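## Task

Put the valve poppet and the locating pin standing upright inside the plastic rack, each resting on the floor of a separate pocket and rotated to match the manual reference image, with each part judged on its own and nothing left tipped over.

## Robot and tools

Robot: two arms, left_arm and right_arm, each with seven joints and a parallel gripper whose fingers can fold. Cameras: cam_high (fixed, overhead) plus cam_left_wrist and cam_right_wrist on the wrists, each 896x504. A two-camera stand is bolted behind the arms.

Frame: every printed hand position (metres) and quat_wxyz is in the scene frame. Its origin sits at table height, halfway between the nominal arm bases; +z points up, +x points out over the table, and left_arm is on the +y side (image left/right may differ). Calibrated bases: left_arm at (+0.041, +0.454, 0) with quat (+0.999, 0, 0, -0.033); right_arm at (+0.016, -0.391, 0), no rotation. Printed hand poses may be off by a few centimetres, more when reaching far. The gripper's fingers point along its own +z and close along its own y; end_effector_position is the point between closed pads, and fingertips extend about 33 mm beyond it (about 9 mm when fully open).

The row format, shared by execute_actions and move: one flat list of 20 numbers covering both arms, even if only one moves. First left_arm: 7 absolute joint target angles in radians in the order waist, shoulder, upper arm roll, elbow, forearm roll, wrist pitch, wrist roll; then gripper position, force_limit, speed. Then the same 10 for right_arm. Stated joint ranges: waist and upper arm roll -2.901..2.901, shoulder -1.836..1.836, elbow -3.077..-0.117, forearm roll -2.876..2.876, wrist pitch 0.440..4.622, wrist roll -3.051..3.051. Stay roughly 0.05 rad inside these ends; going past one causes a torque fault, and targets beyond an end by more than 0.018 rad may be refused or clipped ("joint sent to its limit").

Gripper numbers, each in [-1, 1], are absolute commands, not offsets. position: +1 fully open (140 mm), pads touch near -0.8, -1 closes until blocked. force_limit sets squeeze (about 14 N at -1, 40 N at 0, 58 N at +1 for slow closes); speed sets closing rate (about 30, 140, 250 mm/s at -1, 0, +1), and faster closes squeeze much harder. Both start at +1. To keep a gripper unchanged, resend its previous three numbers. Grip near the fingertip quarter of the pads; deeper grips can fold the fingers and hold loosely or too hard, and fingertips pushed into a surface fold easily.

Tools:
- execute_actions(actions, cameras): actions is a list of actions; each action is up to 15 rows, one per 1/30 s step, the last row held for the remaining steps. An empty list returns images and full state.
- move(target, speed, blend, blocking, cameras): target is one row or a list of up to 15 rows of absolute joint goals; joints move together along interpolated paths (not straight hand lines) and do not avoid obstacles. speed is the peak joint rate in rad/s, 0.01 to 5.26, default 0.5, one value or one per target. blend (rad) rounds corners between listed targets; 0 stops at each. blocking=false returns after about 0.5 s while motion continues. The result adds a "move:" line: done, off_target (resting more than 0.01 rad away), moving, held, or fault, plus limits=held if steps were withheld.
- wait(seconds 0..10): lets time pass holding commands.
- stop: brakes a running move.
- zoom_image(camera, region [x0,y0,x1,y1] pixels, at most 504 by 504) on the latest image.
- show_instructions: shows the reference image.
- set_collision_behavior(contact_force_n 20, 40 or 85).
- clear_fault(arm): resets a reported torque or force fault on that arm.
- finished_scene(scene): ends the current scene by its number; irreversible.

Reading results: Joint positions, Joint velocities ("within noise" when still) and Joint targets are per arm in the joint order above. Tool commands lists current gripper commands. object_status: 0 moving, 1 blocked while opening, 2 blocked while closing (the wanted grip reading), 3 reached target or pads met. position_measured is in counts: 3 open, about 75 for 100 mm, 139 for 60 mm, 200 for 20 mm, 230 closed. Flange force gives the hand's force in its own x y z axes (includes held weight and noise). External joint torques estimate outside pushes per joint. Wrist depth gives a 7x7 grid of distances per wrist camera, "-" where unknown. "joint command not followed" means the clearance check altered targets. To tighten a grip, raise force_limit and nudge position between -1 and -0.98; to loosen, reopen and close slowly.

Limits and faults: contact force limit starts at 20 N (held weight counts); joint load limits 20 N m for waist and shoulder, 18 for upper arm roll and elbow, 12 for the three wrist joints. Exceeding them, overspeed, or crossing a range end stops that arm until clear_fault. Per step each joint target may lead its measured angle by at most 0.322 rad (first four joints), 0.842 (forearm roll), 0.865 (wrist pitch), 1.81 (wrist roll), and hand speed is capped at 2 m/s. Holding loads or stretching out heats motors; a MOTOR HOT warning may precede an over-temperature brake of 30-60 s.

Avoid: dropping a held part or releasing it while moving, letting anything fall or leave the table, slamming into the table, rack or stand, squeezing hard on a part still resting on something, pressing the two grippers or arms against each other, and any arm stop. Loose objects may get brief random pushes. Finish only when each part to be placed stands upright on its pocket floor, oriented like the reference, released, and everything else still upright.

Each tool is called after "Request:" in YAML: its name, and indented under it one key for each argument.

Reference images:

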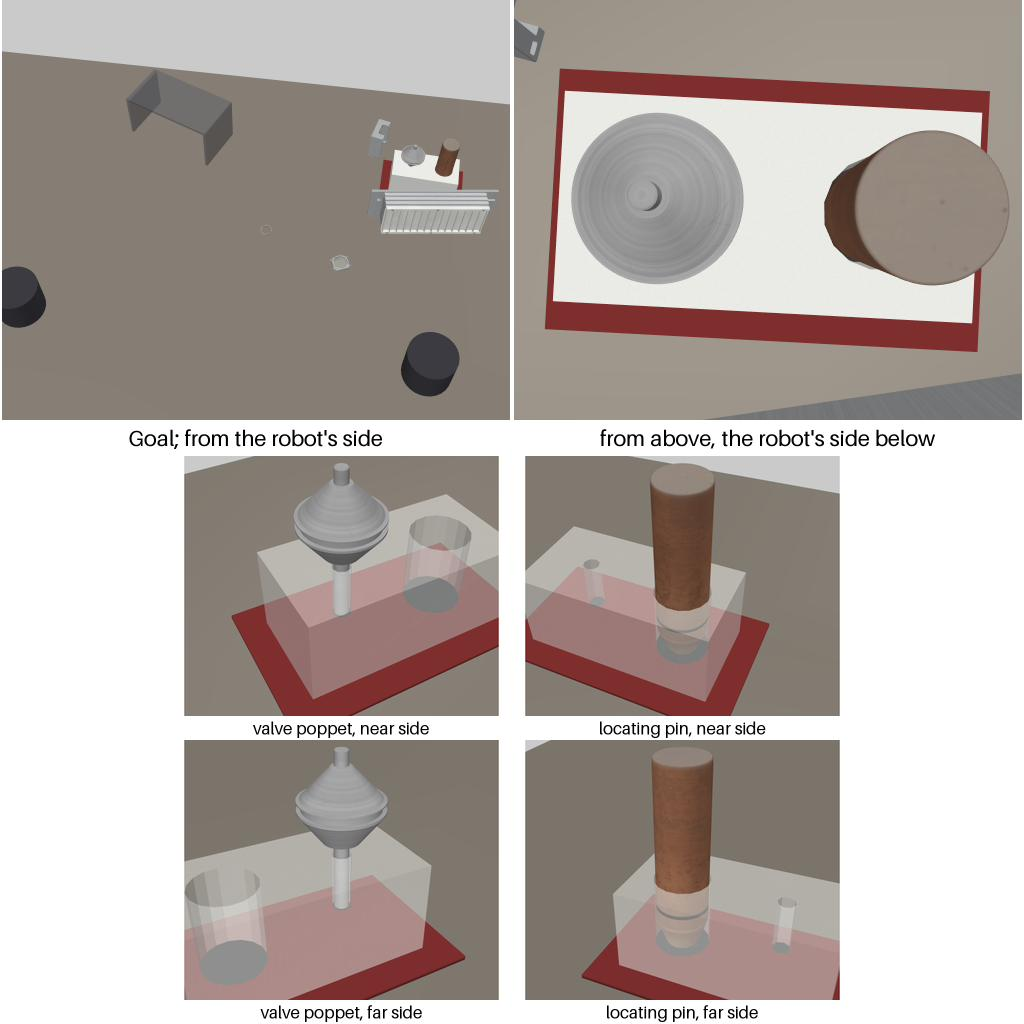

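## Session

Request:
execute_actions:
  actions: []

Request:
zoom_image:
  camera: "cam_high"
  region: [300, 60, 700, 400]

Scene clock: 0.00 s.
left_arm: end_effector_position=(+0.3101, -0.1789, +0.1054) position_measured=3 object_status=3 end_effector_quat_wxyz=(+0.619, +0.629, -0.468, -0.060) | right_arm: end_effector_position=(+0.5875, -0.2670, +0.1537) position_measured=3 object_status=3 end_effector_quat_wxyz=(+0.296, -0.456, +0.838, -0.047)
Joint positions: left_arm=[-0.584 0.757 -0.092 -1.754 -1.379 1.794 -0.109] | right_arm=[0.341 -0.046 -0.01 -2.576 0.931 3.134 -0.024]
Joint velocities: within noise
Joint torques (N m): no reading
External joint torques (N m): no reading
Flange force (N): no reading
Wrist depth (mm): cam_left_wrist=[169 146 357 726 3906 375 337 / 165 192 330 591 418 391 342 / 162 206 291 451 426 1953 373 / 155 130 263 421 2128 135 2186 / - 103 232 360 1922 127 91 / - 163 215 315 588 1765 91 / - 158 198 279 478 842 -] | cam_right_wrist=[1035 1178 289 257 229 211 193 / 1005 1184 334 293 210 236 214 / 976 1166 1458 344 301 267 238 / 949 120 - 407 351 135 263 / - 103 1307 1812 421 125 94 / - 1087 1321 - 502 443 90 / - 1072 1286 1523 - 536 -]
Joint targets: left_arm=[-0.584 0.757 -0.092 -1.754 -1.379 1.794 -0.109] | right_arm=[0.341 -0.046 -0.010 -2.576 0.931 3.134 -0.024]
Tool commands: left_gripper/position=+1.0 left_gripper/force_limit=+1.0 left_gripper/speed=+1.0 right_gripper/position=+1.0 right_gripper/force_limit=+1.0 right_gripper/speed=+1.0

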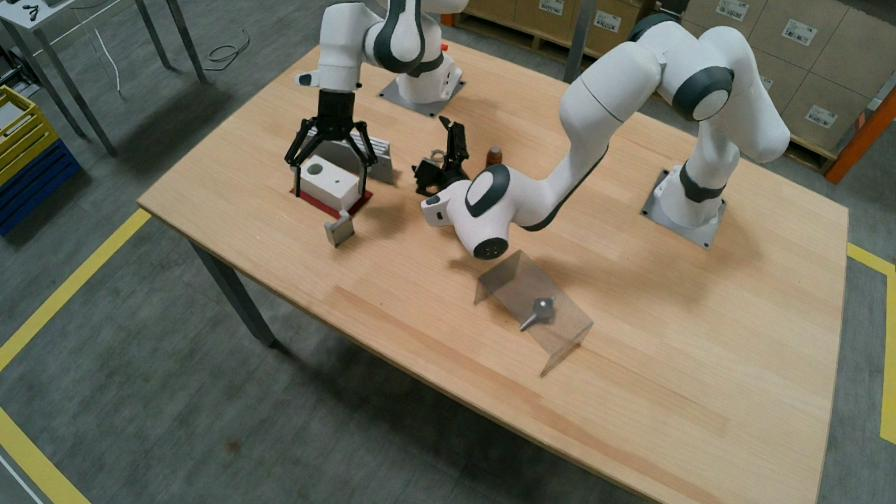

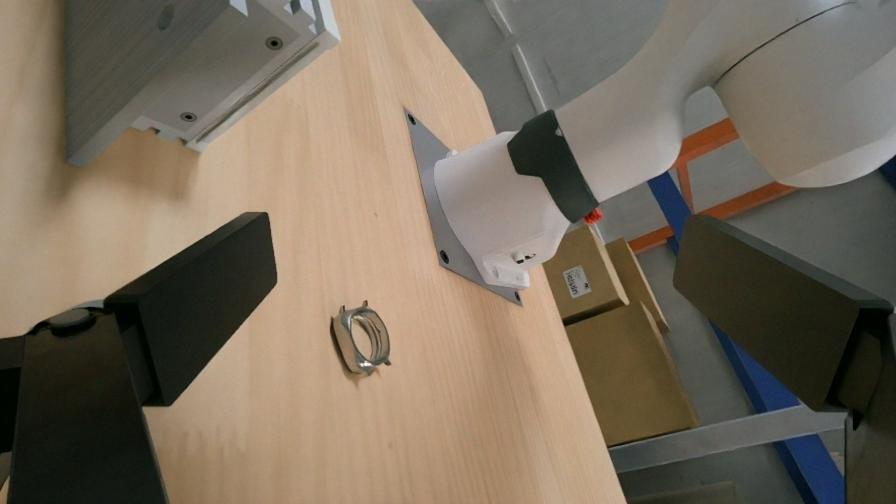

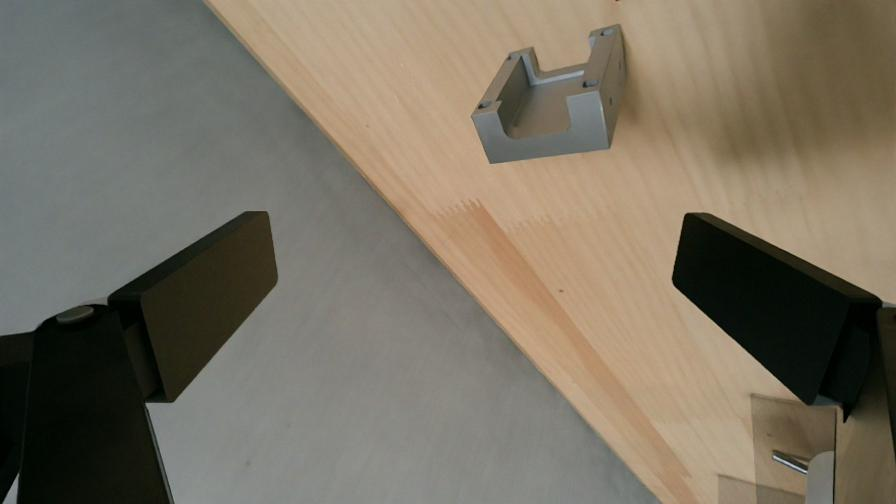

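Scaled by 1.260 from the camera's 896x504 image, which has a finer 1280x720 frame.

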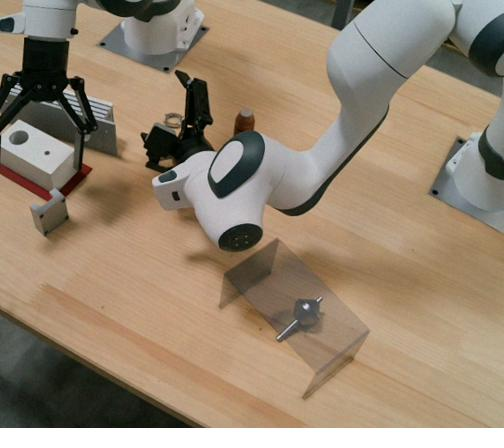

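Request:
move:
  target:
    - [-0.584,0.35,-0.092,-1.754,-1.379,1.794,-0.109,1,1,1,0.341,-0.3,-0.01,-2.4,0.931,2.9,-0.024,1,1,1]
    - [-0.370,-0.172,0,-2.057,0,1.885,0.9,1,1,1,0.419,-0.4417,0,-2.1884,0,1.7467,1.99,1,1,1]
  speed: 1.0
  blend: 0.1
  cameras: ["all"]

Request:
zoom_image:
  camera: "cam_high"
  region: [280, 100, 620, 400]

Request:
zoom_image:
  camera: "cam_left_wrist"
  region: [250, 0, 700, 400]

Request:
zoom_image:
  camera: "cam_right_wrist"
  region: [200, 0, 700, 400]

Scene clock: 5.73 s.
left_arm: end_effector_position=(+0.4989, +0.2398, +0.2994) position_measured=3 object_status=3 end_effector_quat_wxyz=(-0.003, -0.121, +0.993, +0.000) | right_arm: end_effector_position=(+0.3994, -0.2194, +0.3483) position_measured=3 object_status=3 end_effector_quat_wxyz=(-0.001, -0.002, +1.000, +0.002)
Joint positions: left_arm=[-0.371 -0.171 0 -2.056 -0.003 1.881 0.893] | right_arm=[0.417 -0.441 -0.001 -2.19 0.005 1.749 1.983]
Joint velocities: left_arm=[within noise] | right_arm=[0 0 -0.002 0.001 -0.001 0 0.007]
Joint torques (N m): left_arm=[-0.1 -26.14 -0.74 22.55 1.15 2.76 0.27] | right_arm=[0.42 -16.26 0.45 24.69 0.38 2.15 0.32]
External joint torques (N m): left_arm=[-0.05 0.29 -0.54 -2.09 0.43 0.29 0.27] | right_arm=[0.41 0.55 0.86 0.24 -0.47 -0.27 0.32]
Flange force (N): left_arm=[4.7 3.7 5.5] | right_arm=[-1.3 2.5 -1.4]
Wrist depth (mm): cam_left_wrist=[396 393 393 392 391 389 387 / 417 414 410 412 412 409 410 / 438 441 328 393 438 433 430 / 469 119 346 344 451 135 454 / - 96 497 365 485 126 91 / - 1518 1578 526 523 523 91 / - 1309 1489 1557 1632 1632 -] | cam_right_wrist=[429 433 433 432 436 436 435 / 457 445 377 453 458 462 461 / 477 481 475 488 488 488 491 / 515 120 436 520 516 125 490 / - 103 554 554 556 125 94 / - 582 589 590 593 601 90 / - 1696 1638 1720 - 1672 -]
Joint targets: left_arm=[-0.370 -0.172 0.000 -2.057 0.000 1.885 0.900] | right_arm=[0.419 -0.442 0.000 -2.188 0.000 1.747 1.990]
move: done

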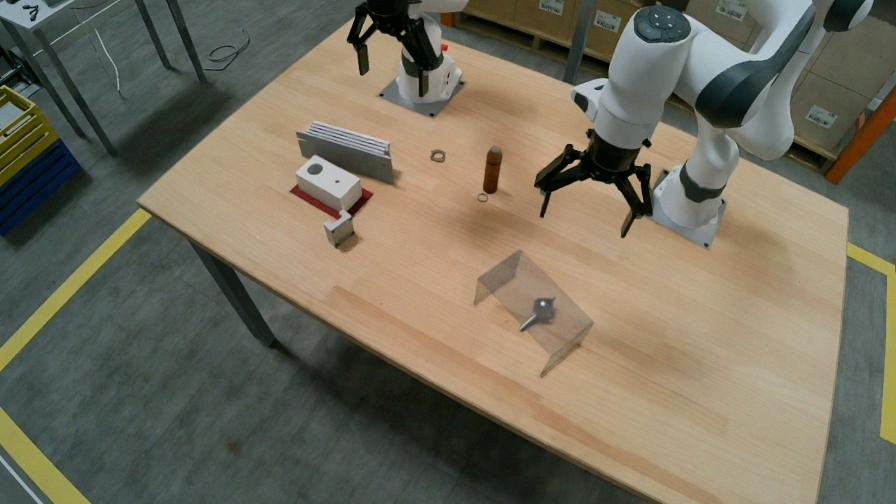

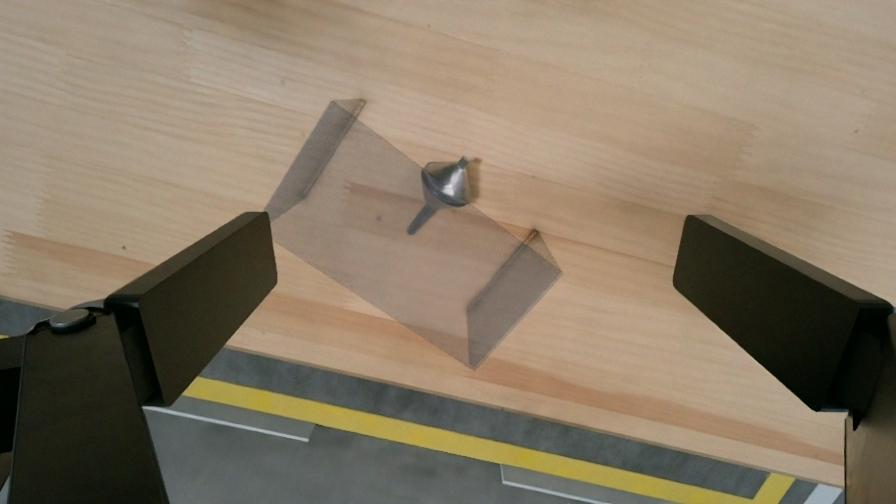

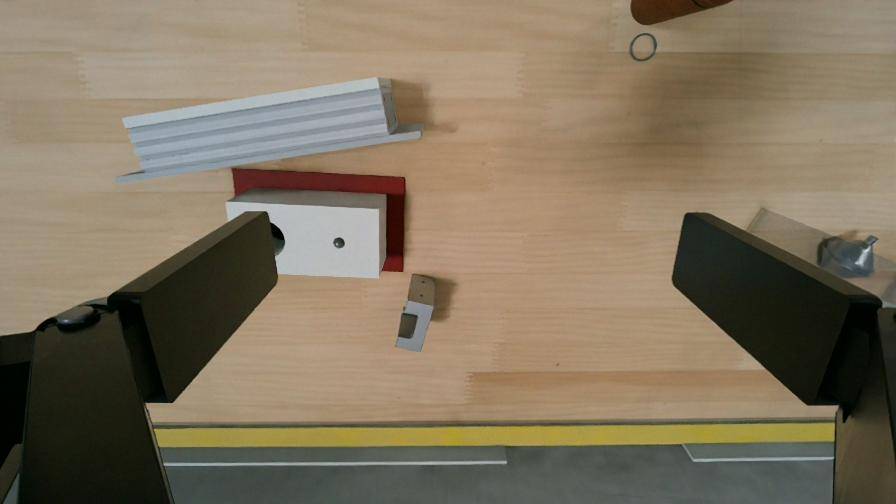

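Scaled by 1.482 from the camera's 896x504 image, which has a finer 1280x720 frame.

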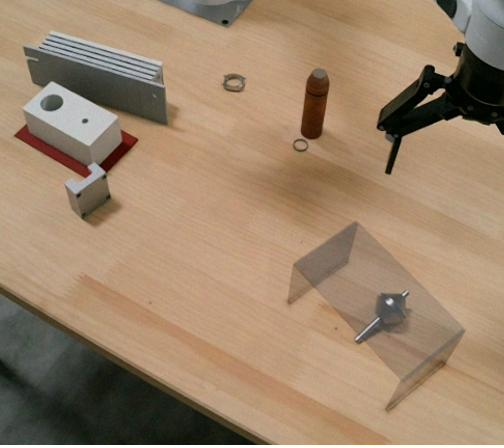

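Scaled by 1.120 from the camera's 896x504 image, which has a finer 1280x720 frame.

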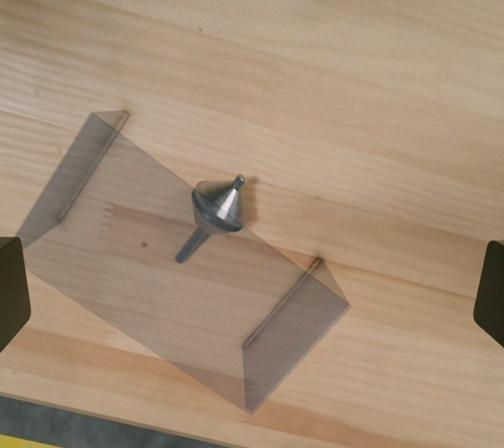

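Scaled by 1.008 from the camera's 896x504 image, which has a finer 1280x720 frame.

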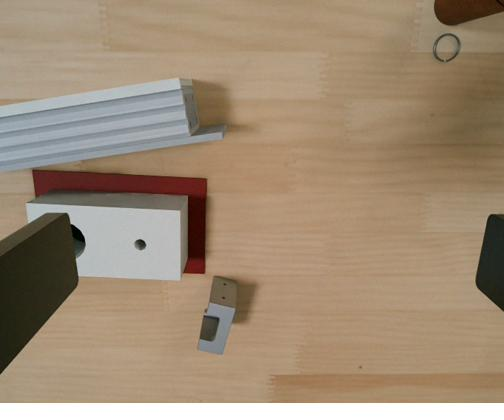

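Request:
zoom_image:
  camera: "cam_high"
  region: [465, 135, 525, 205]

Request:
zoom_image:
  camera: "cam_high"
  region: [500, 270, 580, 340]

Request:
zoom_image:
  camera: "cam_high"
  region: [280, 110, 400, 250]

Request:
show_instructions:

Scaled by 7.200 from the camera's 896x504 image, which has a finer 1280x720 frame.

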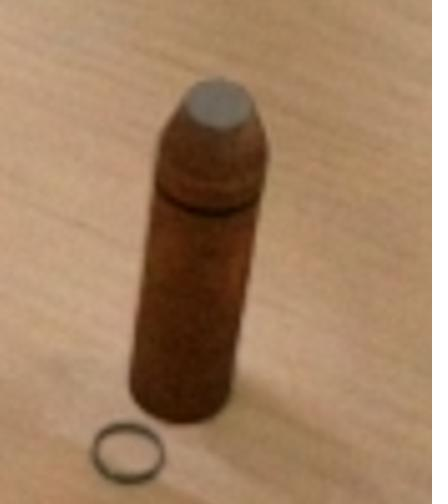

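Scaled by 6.300 from the camera's 896x504 image, which has a finer 1280x720 frame.

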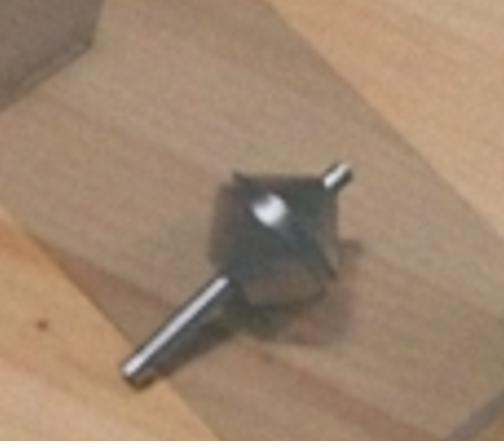

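Scaled by 3.600 from the camera's 896x504 image, which has a finer 1280x720 frame.

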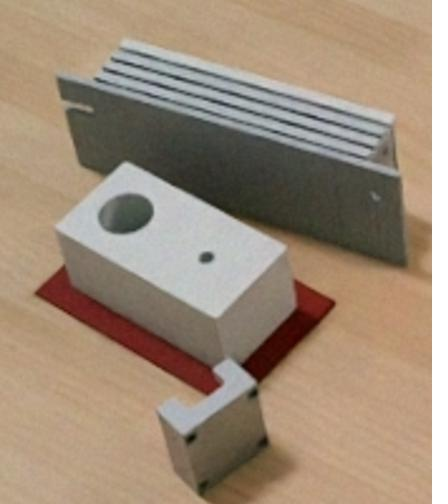

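Reference images for this scene: manual.

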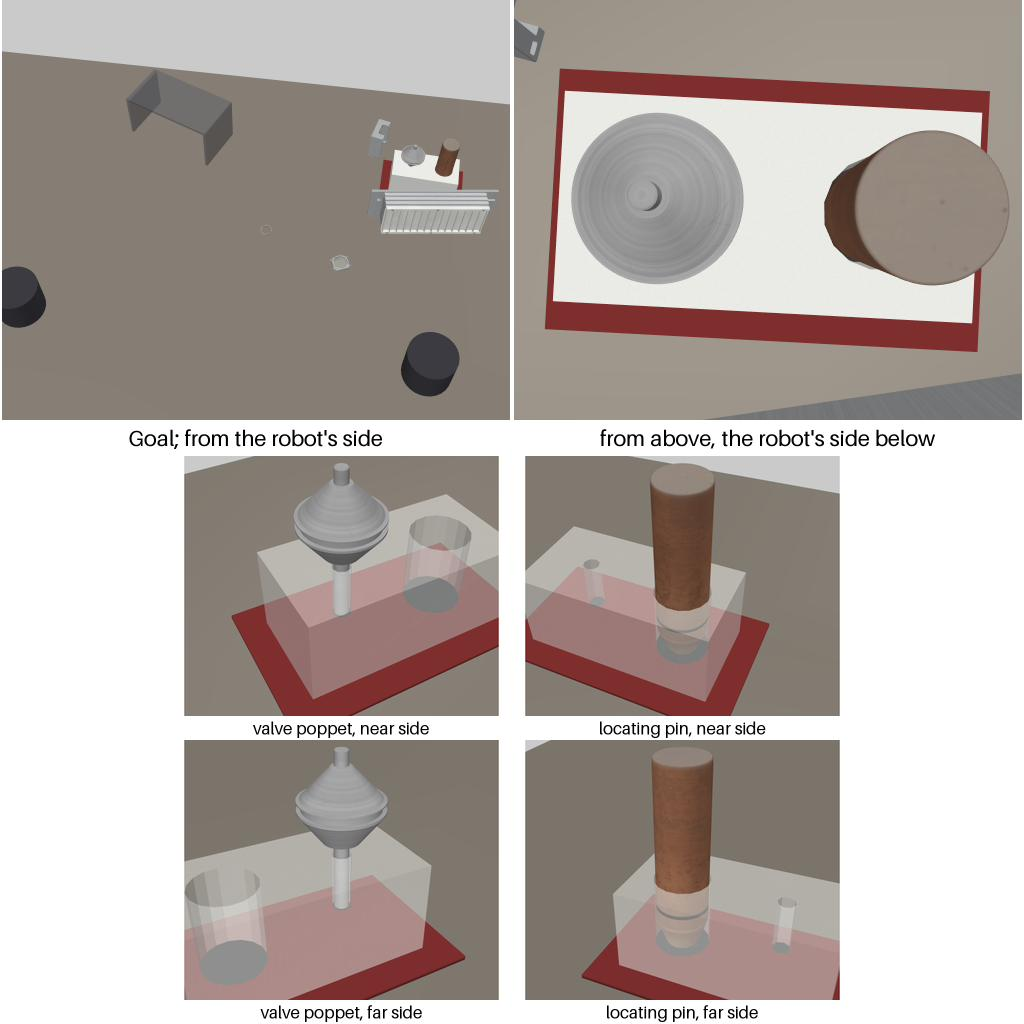

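Request:
move:
  target: [-0.370,-0.172,0,-2.057,0,1.885,0.9,1,1,1,0.912,-0.4078,0,-2.1592,0,1.7514,2.483,1,1,1]
  speed: 0.8
  cameras: ["cam_right_wrist"]

Request:
zoom_image:
  camera: "cam_right_wrist"
  region: [300, 100, 600, 400]

Scene clock: 13.63 s.
left_arm: end_effector_position=(+0.4989, +0.2398, +0.2994) position_measured=3 object_status=3 end_effector_quat_wxyz=(-0.003, -0.121, +0.993, +0.000) | right_arm: end_effector_position=(+0.2780, -0.0505, +0.3489) position_measured=3 object_status=3 end_effector_quat_wxyz=(-0.002, -0.003, +1.000, +0.000)
Joint positions: left_arm=[-0.371 -0.171 0 -2.056 -0.003 1.881 0.894] | right_arm=[0.91 -0.409 0.001 -2.161 0.004 1.749 2.476]
Joint velocities: left_arm=[within noise] | right_arm=[0.001 -0.001 0 0 -0.001 0 0.006]
Joint torques (N m): left_arm=[-0.15 -26.22 -0.73 22.48 1.12 2.78 0.28] | right_arm=[0.44 -16.53 -0.4 24.75 0.66 2.39 0.46]
External joint torques (N m): left_arm=[-0.29 0.2 -0.73 -2.12 0.4 0.31 0.28] | right_arm=[0.39 1.3 -0.06 0.33 -0.24 -0.04 0.46]
Flange force (N): left_arm=[5.2 3.7 5.6] | right_arm=[-2.3 4.4 -1.1]
Wrist depth (mm): cam_left_wrist=[396 394 391 393 391 390 386 / 414 417 405 410 412 411 409 / 443 438 329 395 436 435 432 / 469 120 344 343 455 135 449 / - 96 495 372 489 127 91 / - 1537 1589 527 518 518 91 / - - - 1499 1632 1643 -] | cam_right_wrist=[432 432 434 435 439 440 436 / 452 455 460 455 458 461 464 / 484 481 485 488 489 488 487 / 422 120 514 515 518 132 511 / - 103 547 556 548 125 94 / - 590 580 596 586 479 91 / - 633 634 636 636 501 -]
Joint targets: left_arm=[-0.370 -0.172 0.000 -2.057 0.000 1.885 0.900] | right_arm=[0.912 -0.408 0.000 -2.159 0.000 1.751 2.483]
move: done
Images, in order (width x height): cam_right_wrist 896x504.

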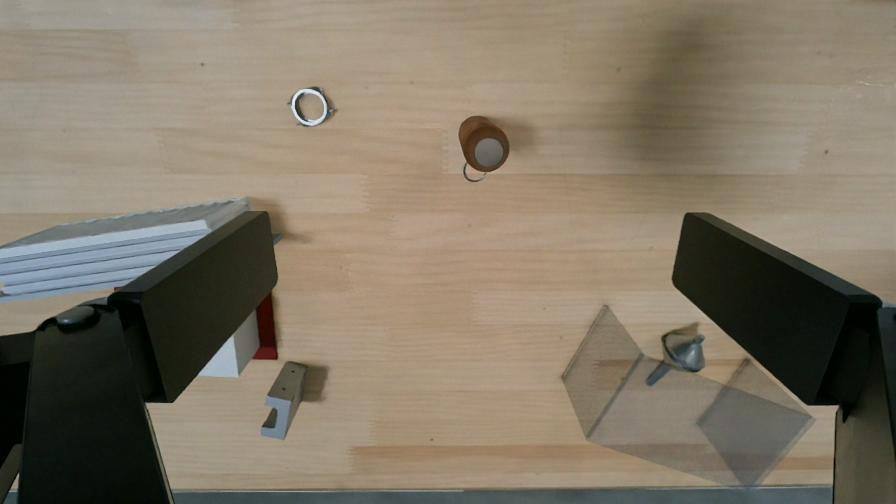

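Scaled by 1.680 from the camera's 896x504 image, which has a finer 1280x720 frame.

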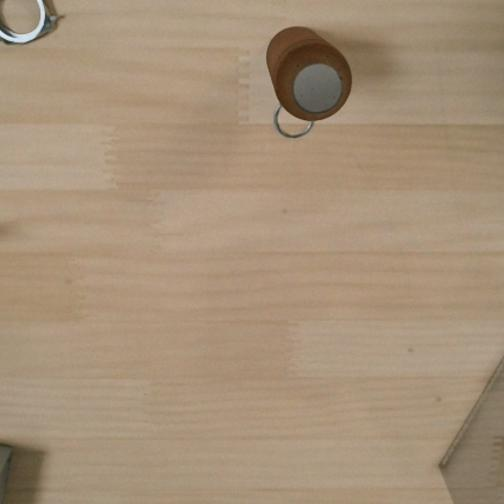

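Request:
move:
  target:
    - [-0.370,-0.172,0,-2.057,0,1.885,0.9,1,1,1,0.109,-0.0771,0,-2.955,1.676,1.599,1.833,0.3,0,1]
    - [-0.370,-0.172,0,-2.057,0,1.885,0.9,1,1,1,0.1014,0.2532,0,-2.8485,1.672,1.575,1.611,0.3,0,1]
  speed: 0.8
  cameras: ["cam_right_wrist","cam_high"]

Request:
zoom_image:
  camera: "cam_high"
  region: [380, 80, 560, 230]

Scene clock: 22.77 s.
left_arm: end_effector_position=(+0.4989, +0.2398, +0.2994) position_measured=3 object_status=3 end_effector_quat_wxyz=(-0.003, -0.121, +0.993, +0.000) | right_arm: end_effector_position=(+0.2734, -0.0463, +0.1490) position_measured=91 object_status=3 end_effector_quat_wxyz=(+0.502, -0.502, -0.499, -0.497)
Joint positions: left_arm=[-0.371 -0.171 0 -2.056 -0.003 1.881 0.894] | right_arm=[0.103 0.252 0 -2.85 1.671 1.578 1.618]
Joint velocities: left_arm=[within noise] | right_arm=[0 0.001 -0.001 0 0.001 0 -0.006]
Joint torques (N m): left_arm=[-0.17 -26.18 -0.71 22.54 1.13 2.75 0.28] | right_arm=[-0.51 -22.67 1.11 8.57 0.1 -2.71 -0.16]
External joint torques (N m): left_arm=[-0.06 0.26 -0.44 -2.07 0.42 0.29 0.28] | right_arm=[-0.46 1.39 0.53 0.61 -0.01 -0.16 -0.19]
Flange force (N): left_arm=[4.6 3.8 5.4] | right_arm=[-7.9 2.6 0.5]
Wrist depth (mm): cam_left_wrist=[396 395 393 393 390 389 389 / 415 415 407 414 412 409 408 / 440 440 327 396 432 433 429 / 465 119 343 344 455 135 453 / - 96 495 364 489 126 91 / - 1508 1537 524 524 519 91 / - 1354 1489 1953 1643 1643 -] | cam_right_wrist=[- 509 575 - 3321 2749 1825 / - - 555 - - 2194 1553 / 3027 592 605 848 902 860 1440 / 564 589 141 610 479 119 321 / - 86 352 158 371 89 83 / - 72 290 171 303 - 68 / - - 247 186 247 - -]
Joint targets: left_arm=[-0.370 -0.172 0.000 -2.057 0.000 1.885 0.900] | right_arm=[0.101 0.253 0.000 -2.848 1.672 1.575 1.611]
move: done
Images, in order (width x height): cam_high 896x504, cam_right_wrist 896x504.

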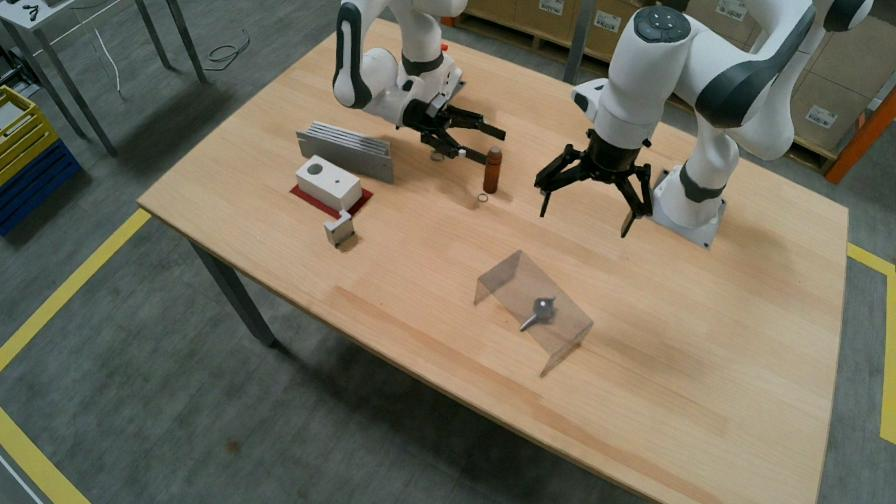

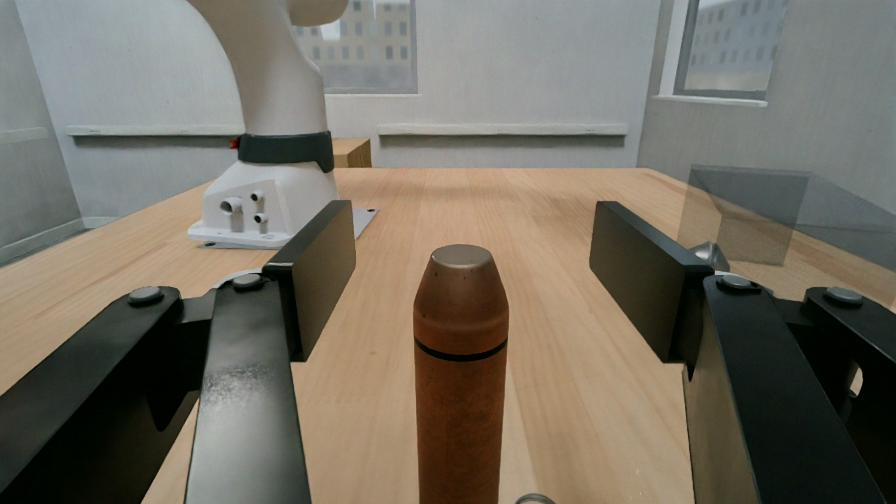

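Scaled by 2.800 from the camera's 896x504 image, which has a finer 1280x720 frame.

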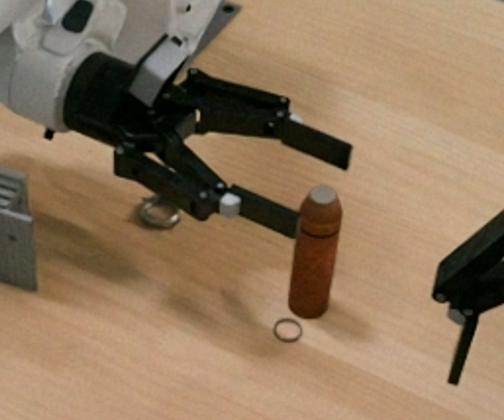

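Request:
move:
  target:
    - [-0.370,-0.172,0,-2.057,0,1.885,0.9,1,1,1,0.111,0.46,0,-2.757,1.669,1.565,1.502,0.3,0,1]
    - [-0.370,-0.172,0,-2.057,0,1.885,0.9,1,1,1,0.105,0.67,0,-2.65,1.664,1.554,1.393,0.3,0,1]
    - [-0.370,-0.172,0,-2.057,0,1.885,0.9,1,1,1,0.105,0.67,0,-2.65,1.664,1.554,1.393,-1,0.3,-1]
  speed: 0.2
  blend: [0.02,0,0]
  cameras: ["cam_right_wrist","cam_high"]

Request:
zoom_image:
  camera: "cam_high"
  region: [380, 80, 560, 230]

Scene clock: 25.77 s.
left_arm: end_effector_position=(+0.4989, +0.2398, +0.2994) position_measured=3 object_status=3 end_effector_quat_wxyz=(-0.003, -0.121, +0.993, +0.000) | right_arm: end_effector_position=(+0.2718, -0.0434, +0.0662) position_measured=91 object_status=3 end_effector_quat_wxyz=(+0.508, -0.506, -0.496, -0.489)
Joint positions: left_arm=[-0.371 -0.171 0 -2.056 -0.003 1.881 0.894] | right_arm=[0.108 0.601 0 -2.685 1.67 1.562 1.455]
Joint torques (N m): left_arm=[-0.15 -26.15 -0.77 22.52 1.16 2.75 0.31] | right_arm=[-0.1 -27.89 1.98 3.75 -0.34 -2.54 0.06]
External joint torques (N m): left_arm=[0.05 0.37 -0.41 -2.13 0.45 0.29 0.31] | right_arm=[-0.17 1.57 0.47 0.27 0.02 0 0.04]
External joint torques when the fault began: right_arm=[-0.33 7.73 0.45 0.34 -0.19 -0.08 -0.13]
Flange force (N): left_arm=[4.4 3.9 5.6] | right_arm=[-6.7 1.0 0.9]
Flange force when the fault began (N): right_arm=[-31.5 2.2 0.2]
Wrist depth (mm): cam_left_wrist=[395 393 393 391 389 389 387 / 414 417 408 410 409 412 409 / 442 439 330 392 432 434 433 / 467 120 345 343 456 135 449 / - 96 489 366 489 127 91 / - 1518 1547 528 524 518 91 / - 1362 1444 1643 1643 1666 -] | cam_right_wrist=[2491 3231 534 123 4782 2344 1684 / 2628 572 543 127 1001 949 288 / 551 555 555 135 564 433 296 / 352 347 142 144 283 297 299 / - 86 211 154 220 89 84 / - 72 175 166 180 - 68 / - - 148 147 146 - -]
Joint targets: left_arm=[-0.370 -0.172 0.000 -2.057 0.000 1.885 0.900] | right_arm=[0.108 0.603 0.000 -2.685 1.670 1.562 1.455]
Tool commands: left_gripper/position=+1.0 left_gripper/force_limit=+1.0 left_gripper/speed=+1.0 right_gripper/position=+0.301961 right_gripper/force_limit=+0.003922 right_gripper/speed=+1.0
FORCE FAULT: contact force on the right arm reached its limit, and that arm stopped. The contact can be on any part of that arm, not only on its tool. That arm's remaining commands of this call were not run. That arm is still stopped at the end of this call. While its stop runs, that arm takes no new command, but execute_actions still moves its gripper.
CLEAR FAULT: the right arm stays stopped (Reflex) until you call clear_fault(arm="right_arm").
move: fault (right_arm); path passed 1 of 3 targets; target 3's new numbers were not sent; right_arm: the shoulder is farthest, 0.069 rad from its target
Images, in order (width x height): cam_high 896x504, cam_right_wrist 896x504.

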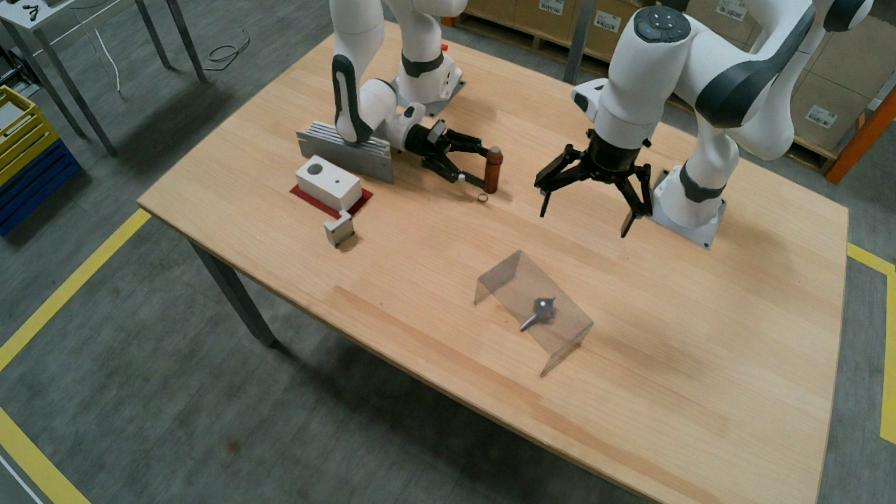

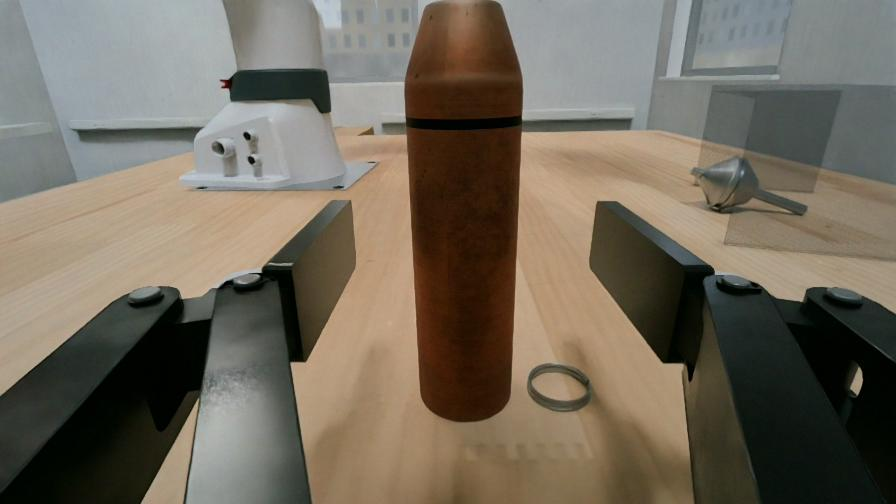

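Scaled by 2.800 from the camera's 896x504 image, which has a finer 1280x720 frame.

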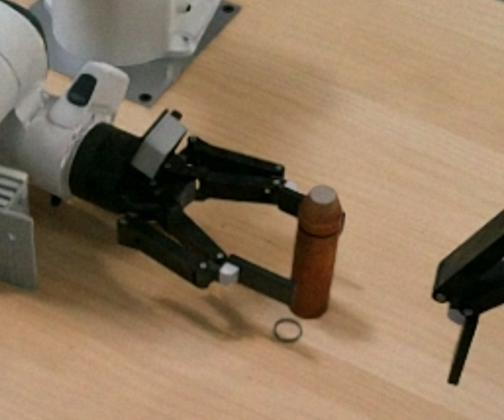

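Request:
clear_fault:
  arm: "right_arm"

Request:
move:
  target:
    - [-0.370,-0.172,0,-2.057,0,1.885,0.9,1,1,1,0.108,0.46,0,-2.757,1.669,1.565,1.502,0.3,0,1]
    - [-0.370,-0.172,0,-2.057,0,1.885,0.9,1,1,1,0.1014,0.2532,0,-2.8485,1.672,1.575,1.611,0.3,0,1]
    - [-0.370,-0.172,0,-2.057,0,1.885,0.9,1,1,1,0.419,-0.4417,0,-2.1884,0,1.7467,1.99,0.3,0,1]
  speed: [0.2,0.4,0.8]
  cameras: ["cam_right_wrist","cam_high"]

Request:
zoom_image:
  camera: "cam_high"
  region: [280, 100, 540, 270]

Scene clock: 27.50 s.
left_arm: end_effector_position=(+0.4989, +0.2398, +0.2994) position_measured=3 object_status=3 end_effector_quat_wxyz=(-0.003, -0.121, +0.993, +0.000) | right_arm: end_effector_position=(+0.2718, -0.0434, +0.0662) position_measured=91 object_status=3 end_effector_quat_wxyz=(+0.508, -0.506, -0.496, -0.489)
Joint positions: left_arm=[-0.371 -0.171 0 -2.056 -0.003 1.881 0.894] | right_arm=[0.108 0.601 0 -2.685 1.67 1.562 1.455]
Joint torques (N m): left_arm=[-0.09 -26.14 -0.77 22.48 1.12 2.76 0.32] | right_arm=[-0.04 -27.89 1.95 3.77 -0.33 -2.53 0.07]
External joint torques (N m): left_arm=[-0.12 0.26 -0.66 -2.07 0.41 0.31 0.32] | right_arm=[0 1.62 0.54 0.21 0 0 0.05]
Flange force (N): left_arm=[4.8 3.7 5.5] | right_arm=[-6.7 0.8 1.2]
Wrist depth (mm): cam_left_wrist=[396 395 389 389 390 388 388 / 416 414 407 411 412 409 409 / 438 440 328 395 433 434 431 / 471 119 340 344 451 135 452 / - 96 493 364 490 126 91 / - 1518 1632 528 524 520 91 / - 1385 1557 1508 1621 1568 -] | cam_right_wrist=[- - 530 123 - - 1407 / 2571 583 546 127 3188 949 289 / 559 556 557 135 564 432 298 / 350 346 142 143 283 298 299 / - 86 211 155 221 89 83 / - 72 175 166 180 - 68 / - - 148 147 146 - -]
Joint targets: left_arm=[-0.370 -0.172 0.000 -2.057 0.000 1.885 0.900] | right_arm=[0.108 0.601 0.000 -2.685 1.670 1.562 1.455]
Tool commands: left_gripper/position=+1.0 left_gripper/force_limit=+1.0 left_gripper/speed=+1.0 right_gripper/position=+0.301961 right_gripper/force_limit=+0.003922 right_gripper/speed=+1.0
FORCE FAULT, CONTINUED: the right arm's stop, for the force fault that an earlier result reported, is over. The call counts as one of the actions that you can send in this scene. That arm's target is now where it stood when the stop ended, not its last command. That arm accepts commands again.
CLEAR FAULT: your call cleared the right arm's force fault. If the contact force or a joint's load stays at its limit, that arm stops again.

Scene clock: 33.77 s.
left_arm: end_effector_position=(+0.4989, +0.2398, +0.2994) position_measured=3 object_status=3 end_effector_quat_wxyz=(-0.003, -0.121, +0.993, +0.000) | right_arm: end_effector_position=(+0.3982, -0.2197, +0.3497) position_measured=91 object_status=3 end_effector_quat_wxyz=(-0.002, -0.002, +1.000, +0.002)
Joint positions: left_arm=[-0.371 -0.171 0 -2.056 -0.003 1.881 0.894] | right_arm=[0.417 -0.443 0 -2.188 0.005 1.744 1.983]
Joint velocities: left_arm=[within noise] | right_arm=[-0.002 0.001 0 0.002 -0.001 0.001 0.007]
Joint torques (N m): left_arm=[-0.07 -26.23 -0.73 22.49 1.14 2.75 0.26] | right_arm=[0.44 -15.35 0.07 24.31 0.38 2.48 0.17]
External joint torques (N m): left_arm=[-0.15 0.33 -0.66 -2.19 0.42 0.27 0.26] | right_arm=[0.42 1.23 0.46 -0.08 -0.47 0.07 0.17]
Flange force (N): left_arm=[5.0 3.7 5.7] | right_arm=[-2.9 2.3 0.2]
Wrist depth (mm): cam_left_wrist=[395 394 393 390 389 388 390 / 416 414 409 411 412 409 408 / 439 436 329 394 434 432 430 / 465 119 344 350 459 136 453 / - 96 491 364 490 126 91 / - 1508 1578 526 521 516 91 / - 1377 1462 1578 1643 1599 -] | cam_right_wrist=[432 430 435 436 439 435 437 / 454 448 377 456 463 462 466 / 482 477 481 488 487 489 491 / 513 503 122 515 502 485 475 / - 86 539 555 556 89 83 / - 72 582 589 593 - 68 / - - 1672 1696 1784 - -]
Joint targets: left_arm=[-0.370 -0.172 0.000 -2.057 0.000 1.885 0.900] | right_arm=[0.419 -0.442 0.000 -2.188 0.000 1.747 1.990]
move: done
Images, in order (width x height): cam_high 896x504, cam_right_wrist 896x504.

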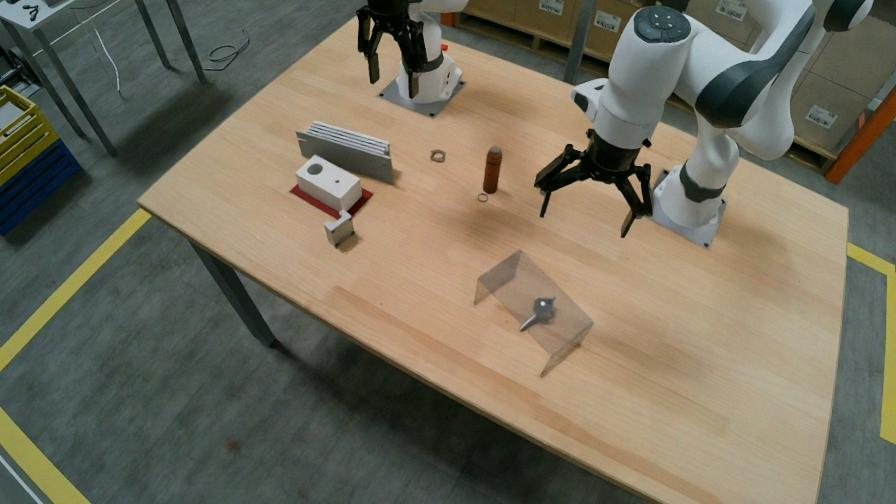

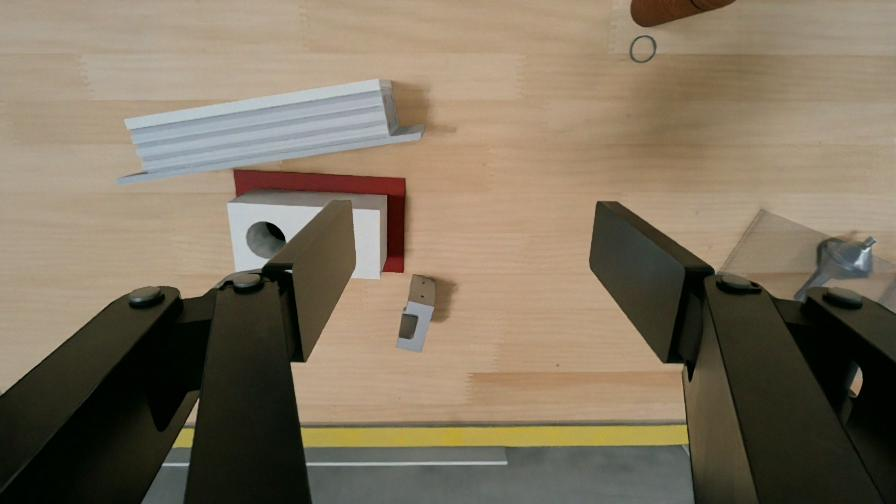

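Scaled by 1.938 from the camera's 896x504 image, which has a finer 1280x720 frame.

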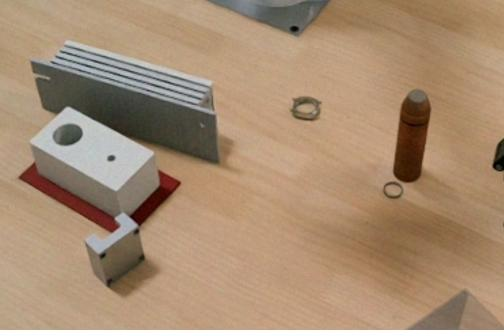

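Request:
move:
  target:
    - [-0.370,-0.172,0,-2.057,0,1.885,0.9,1,1,1,0.364,0.45,0,-1.609,0.843,1.067,2.067,0.3,0,1]
    - [-0.370,-0.172,0,-2.057,0,1.885,0.9,1,1,1,0.364,0.841,0,-1.609,0.843,1.067,2.067,0.3,0,1]
  speed: [0.8,0.4]
  cameras: ["cam_right_wrist","cam_high"]

Scene clock: 39.20 s.
left_arm: end_effector_position=(+0.4989, +0.2398, +0.2994) position_measured=3 object_status=3 end_effector_quat_wxyz=(-0.003, -0.121, +0.993, +0.000) | right_arm: end_effector_position=(+0.2889, -0.0300, +0.1594) position_measured=91 object_status=3 end_effector_quat_wxyz=(+0.696, -0.121, -0.697, -0.122)
Joint positions: left_arm=[-0.371 -0.171 0 -2.056 -0.003 1.881 0.894] | right_arm=[0.365 0.843 0 -1.611 0.839 1.069 2.061]
Joint velocities: left_arm=[within noise] | right_arm=[0 -0.007 0.002 0.004 0 0.001 0]
Joint torques (N m): left_arm=[-0.12 -26.18 -0.73 22.47 1.14 2.75 0.26] | right_arm=[-0.46 -46.94 2.91 17.69 2.19 -2.35 0.32]
External joint torques (N m): left_arm=[-0.06 0.43 -0.53 -2.24 0.43 0.27 0.26] | right_arm=[-0.44 1.39 0.54 0.3 0.23 -0.09 0.29]
Flange force (N): left_arm=[4.7 3.7 5.8] | right_arm=[-2.8 4.2 -4.5]
Wrist depth (mm): cam_left_wrist=[396 393 392 391 392 389 388 / 415 416 409 411 409 412 409 / 441 439 328 394 432 433 432 / 467 119 344 345 453 136 450 / - 96 493 366 486 127 91 / - 1499 1568 524 520 520 91 / - 1393 1480 1655 1655 1621 -] | cam_right_wrist=[2061 2391 1854 1993 2174 460 430 / 2256 1993 2154 2214 3623 485 458 / 1733 1898 2256 2277 2235 511 819 / 1708 1825 142 596 162 507 561 / - 86 373 162 399 89 84 / - 72 307 169 326 - 68 / - - 261 182 264 - -]
Joint targets: left_arm=[-0.370 -0.172 0.000 -2.057 0.000 1.885 0.900] | right_arm=[0.364 0.841 0.000 -1.609 0.843 1.067 2.067]
move: done
Images, in order (width x height): cam_high 896x504, cam_right_wrist 896x504.

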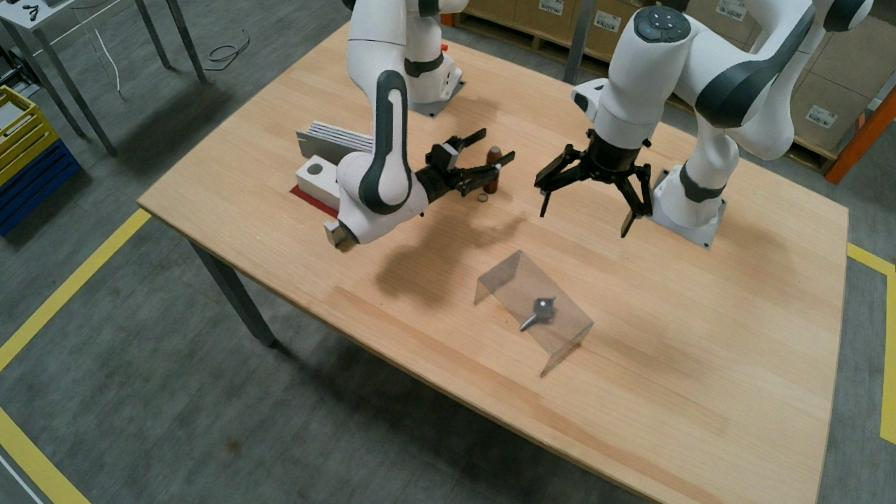

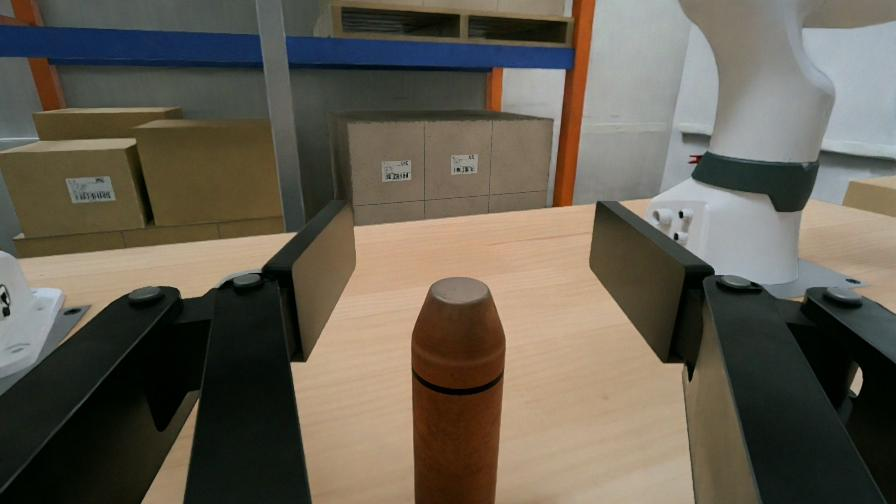

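Request:
move:
  target:
    - [-0.370,-0.172,0,-2.057,0,1.885,0.9,1,1,1,0.367,1.0875,0,-1.4733,0.812,1.1436,1.988,0.3,0,1]
  speed: 0.12
  cameras: ["cam_right_wrist","cam_high"]

Request:
zoom_image:
  camera: "cam_high"
  region: [280, 100, 540, 290]

Scene clock: 42.87 s.
left_arm: end_effector_position=(+0.4989, +0.2398, +0.2994) position_measured=3 object_status=3 end_effector_quat_wxyz=(-0.003, -0.121, +0.993, +0.000) | right_arm: end_effector_position=(+0.2869, -0.0325, +0.0524) position_measured=91 object_status=3 end_effector_quat_wxyz=(+0.700, -0.131, -0.692, -0.122)
Joint positions: left_arm=[-0.371 -0.171 0 -2.056 -0.003 1.881 0.894] | right_arm=[0.365 1.088 0 -1.475 0.817 1.141 1.995]
Joint velocities: left_arm=[within noise] | right_arm=[0.001 -0.001 0.001 0 -0.002 0.001 -0.007]
Joint torques (N m): left_arm=[-0.2 -26.1 -0.73 22.51 1.14 2.75 0.28] | right_arm=[0.42 -48.44 3.32 16.36 1.18 -2.21 -0.24]
External joint torques (N m): left_arm=[-0.29 0.28 -0.69 -2.05 0.42 0.29 0.27] | right_arm=[0.3 1.46 0.5 0.55 -0.47 0.17 -0.27]
Flange force (N): left_arm=[4.8 3.4 5.4] | right_arm=[-5.0 3.5 -4.1]
Wrist depth (mm): cam_left_wrist=[336 393 393 393 393 390 386 / 367 416 407 412 411 409 408 / 440 440 329 393 434 432 432 / 467 120 344 343 456 135 451 / - 96 493 367 489 126 91 / - 1499 1621 526 521 520 91 / - - - 1655 1610 1632 -] | cam_right_wrist=[1495 1758 1798 121 1993 3516 440 / 1883 1733 854 128 2299 511 460 / 1672 551 547 135 539 481 470 / 311 309 142 144 261 280 303 / - 86 122 155 201 89 83 / - 72 157 159 164 68 68 / - - 133 133 133 - -]
Joint targets: left_arm=[-0.370 -0.172 0.000 -2.057 0.000 1.885 0.900] | right_arm=[0.367 1.088 0.000 -1.473 0.812 1.144 1.988]
move: done
Images, in order (width x height): cam_high 896x504, cam_right_wrist 896x504.

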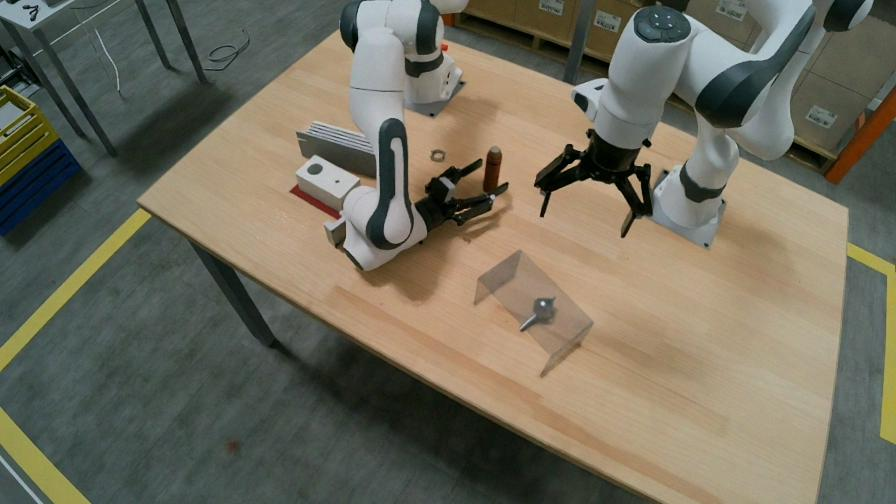

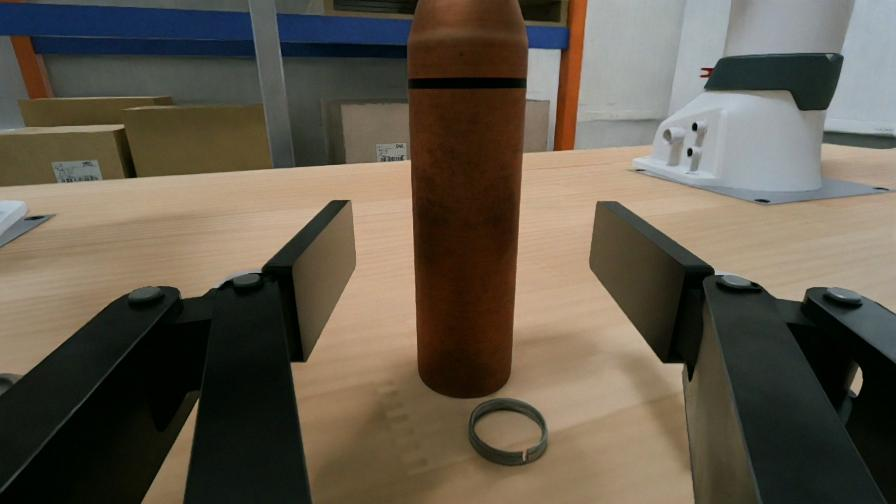

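Scaled by 1.938 from the camera's 896x504 image, which has a finer 1280x720 frame.

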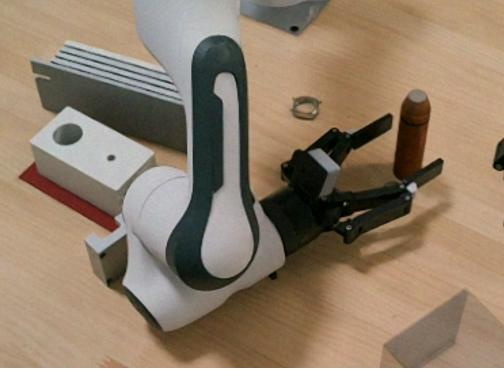

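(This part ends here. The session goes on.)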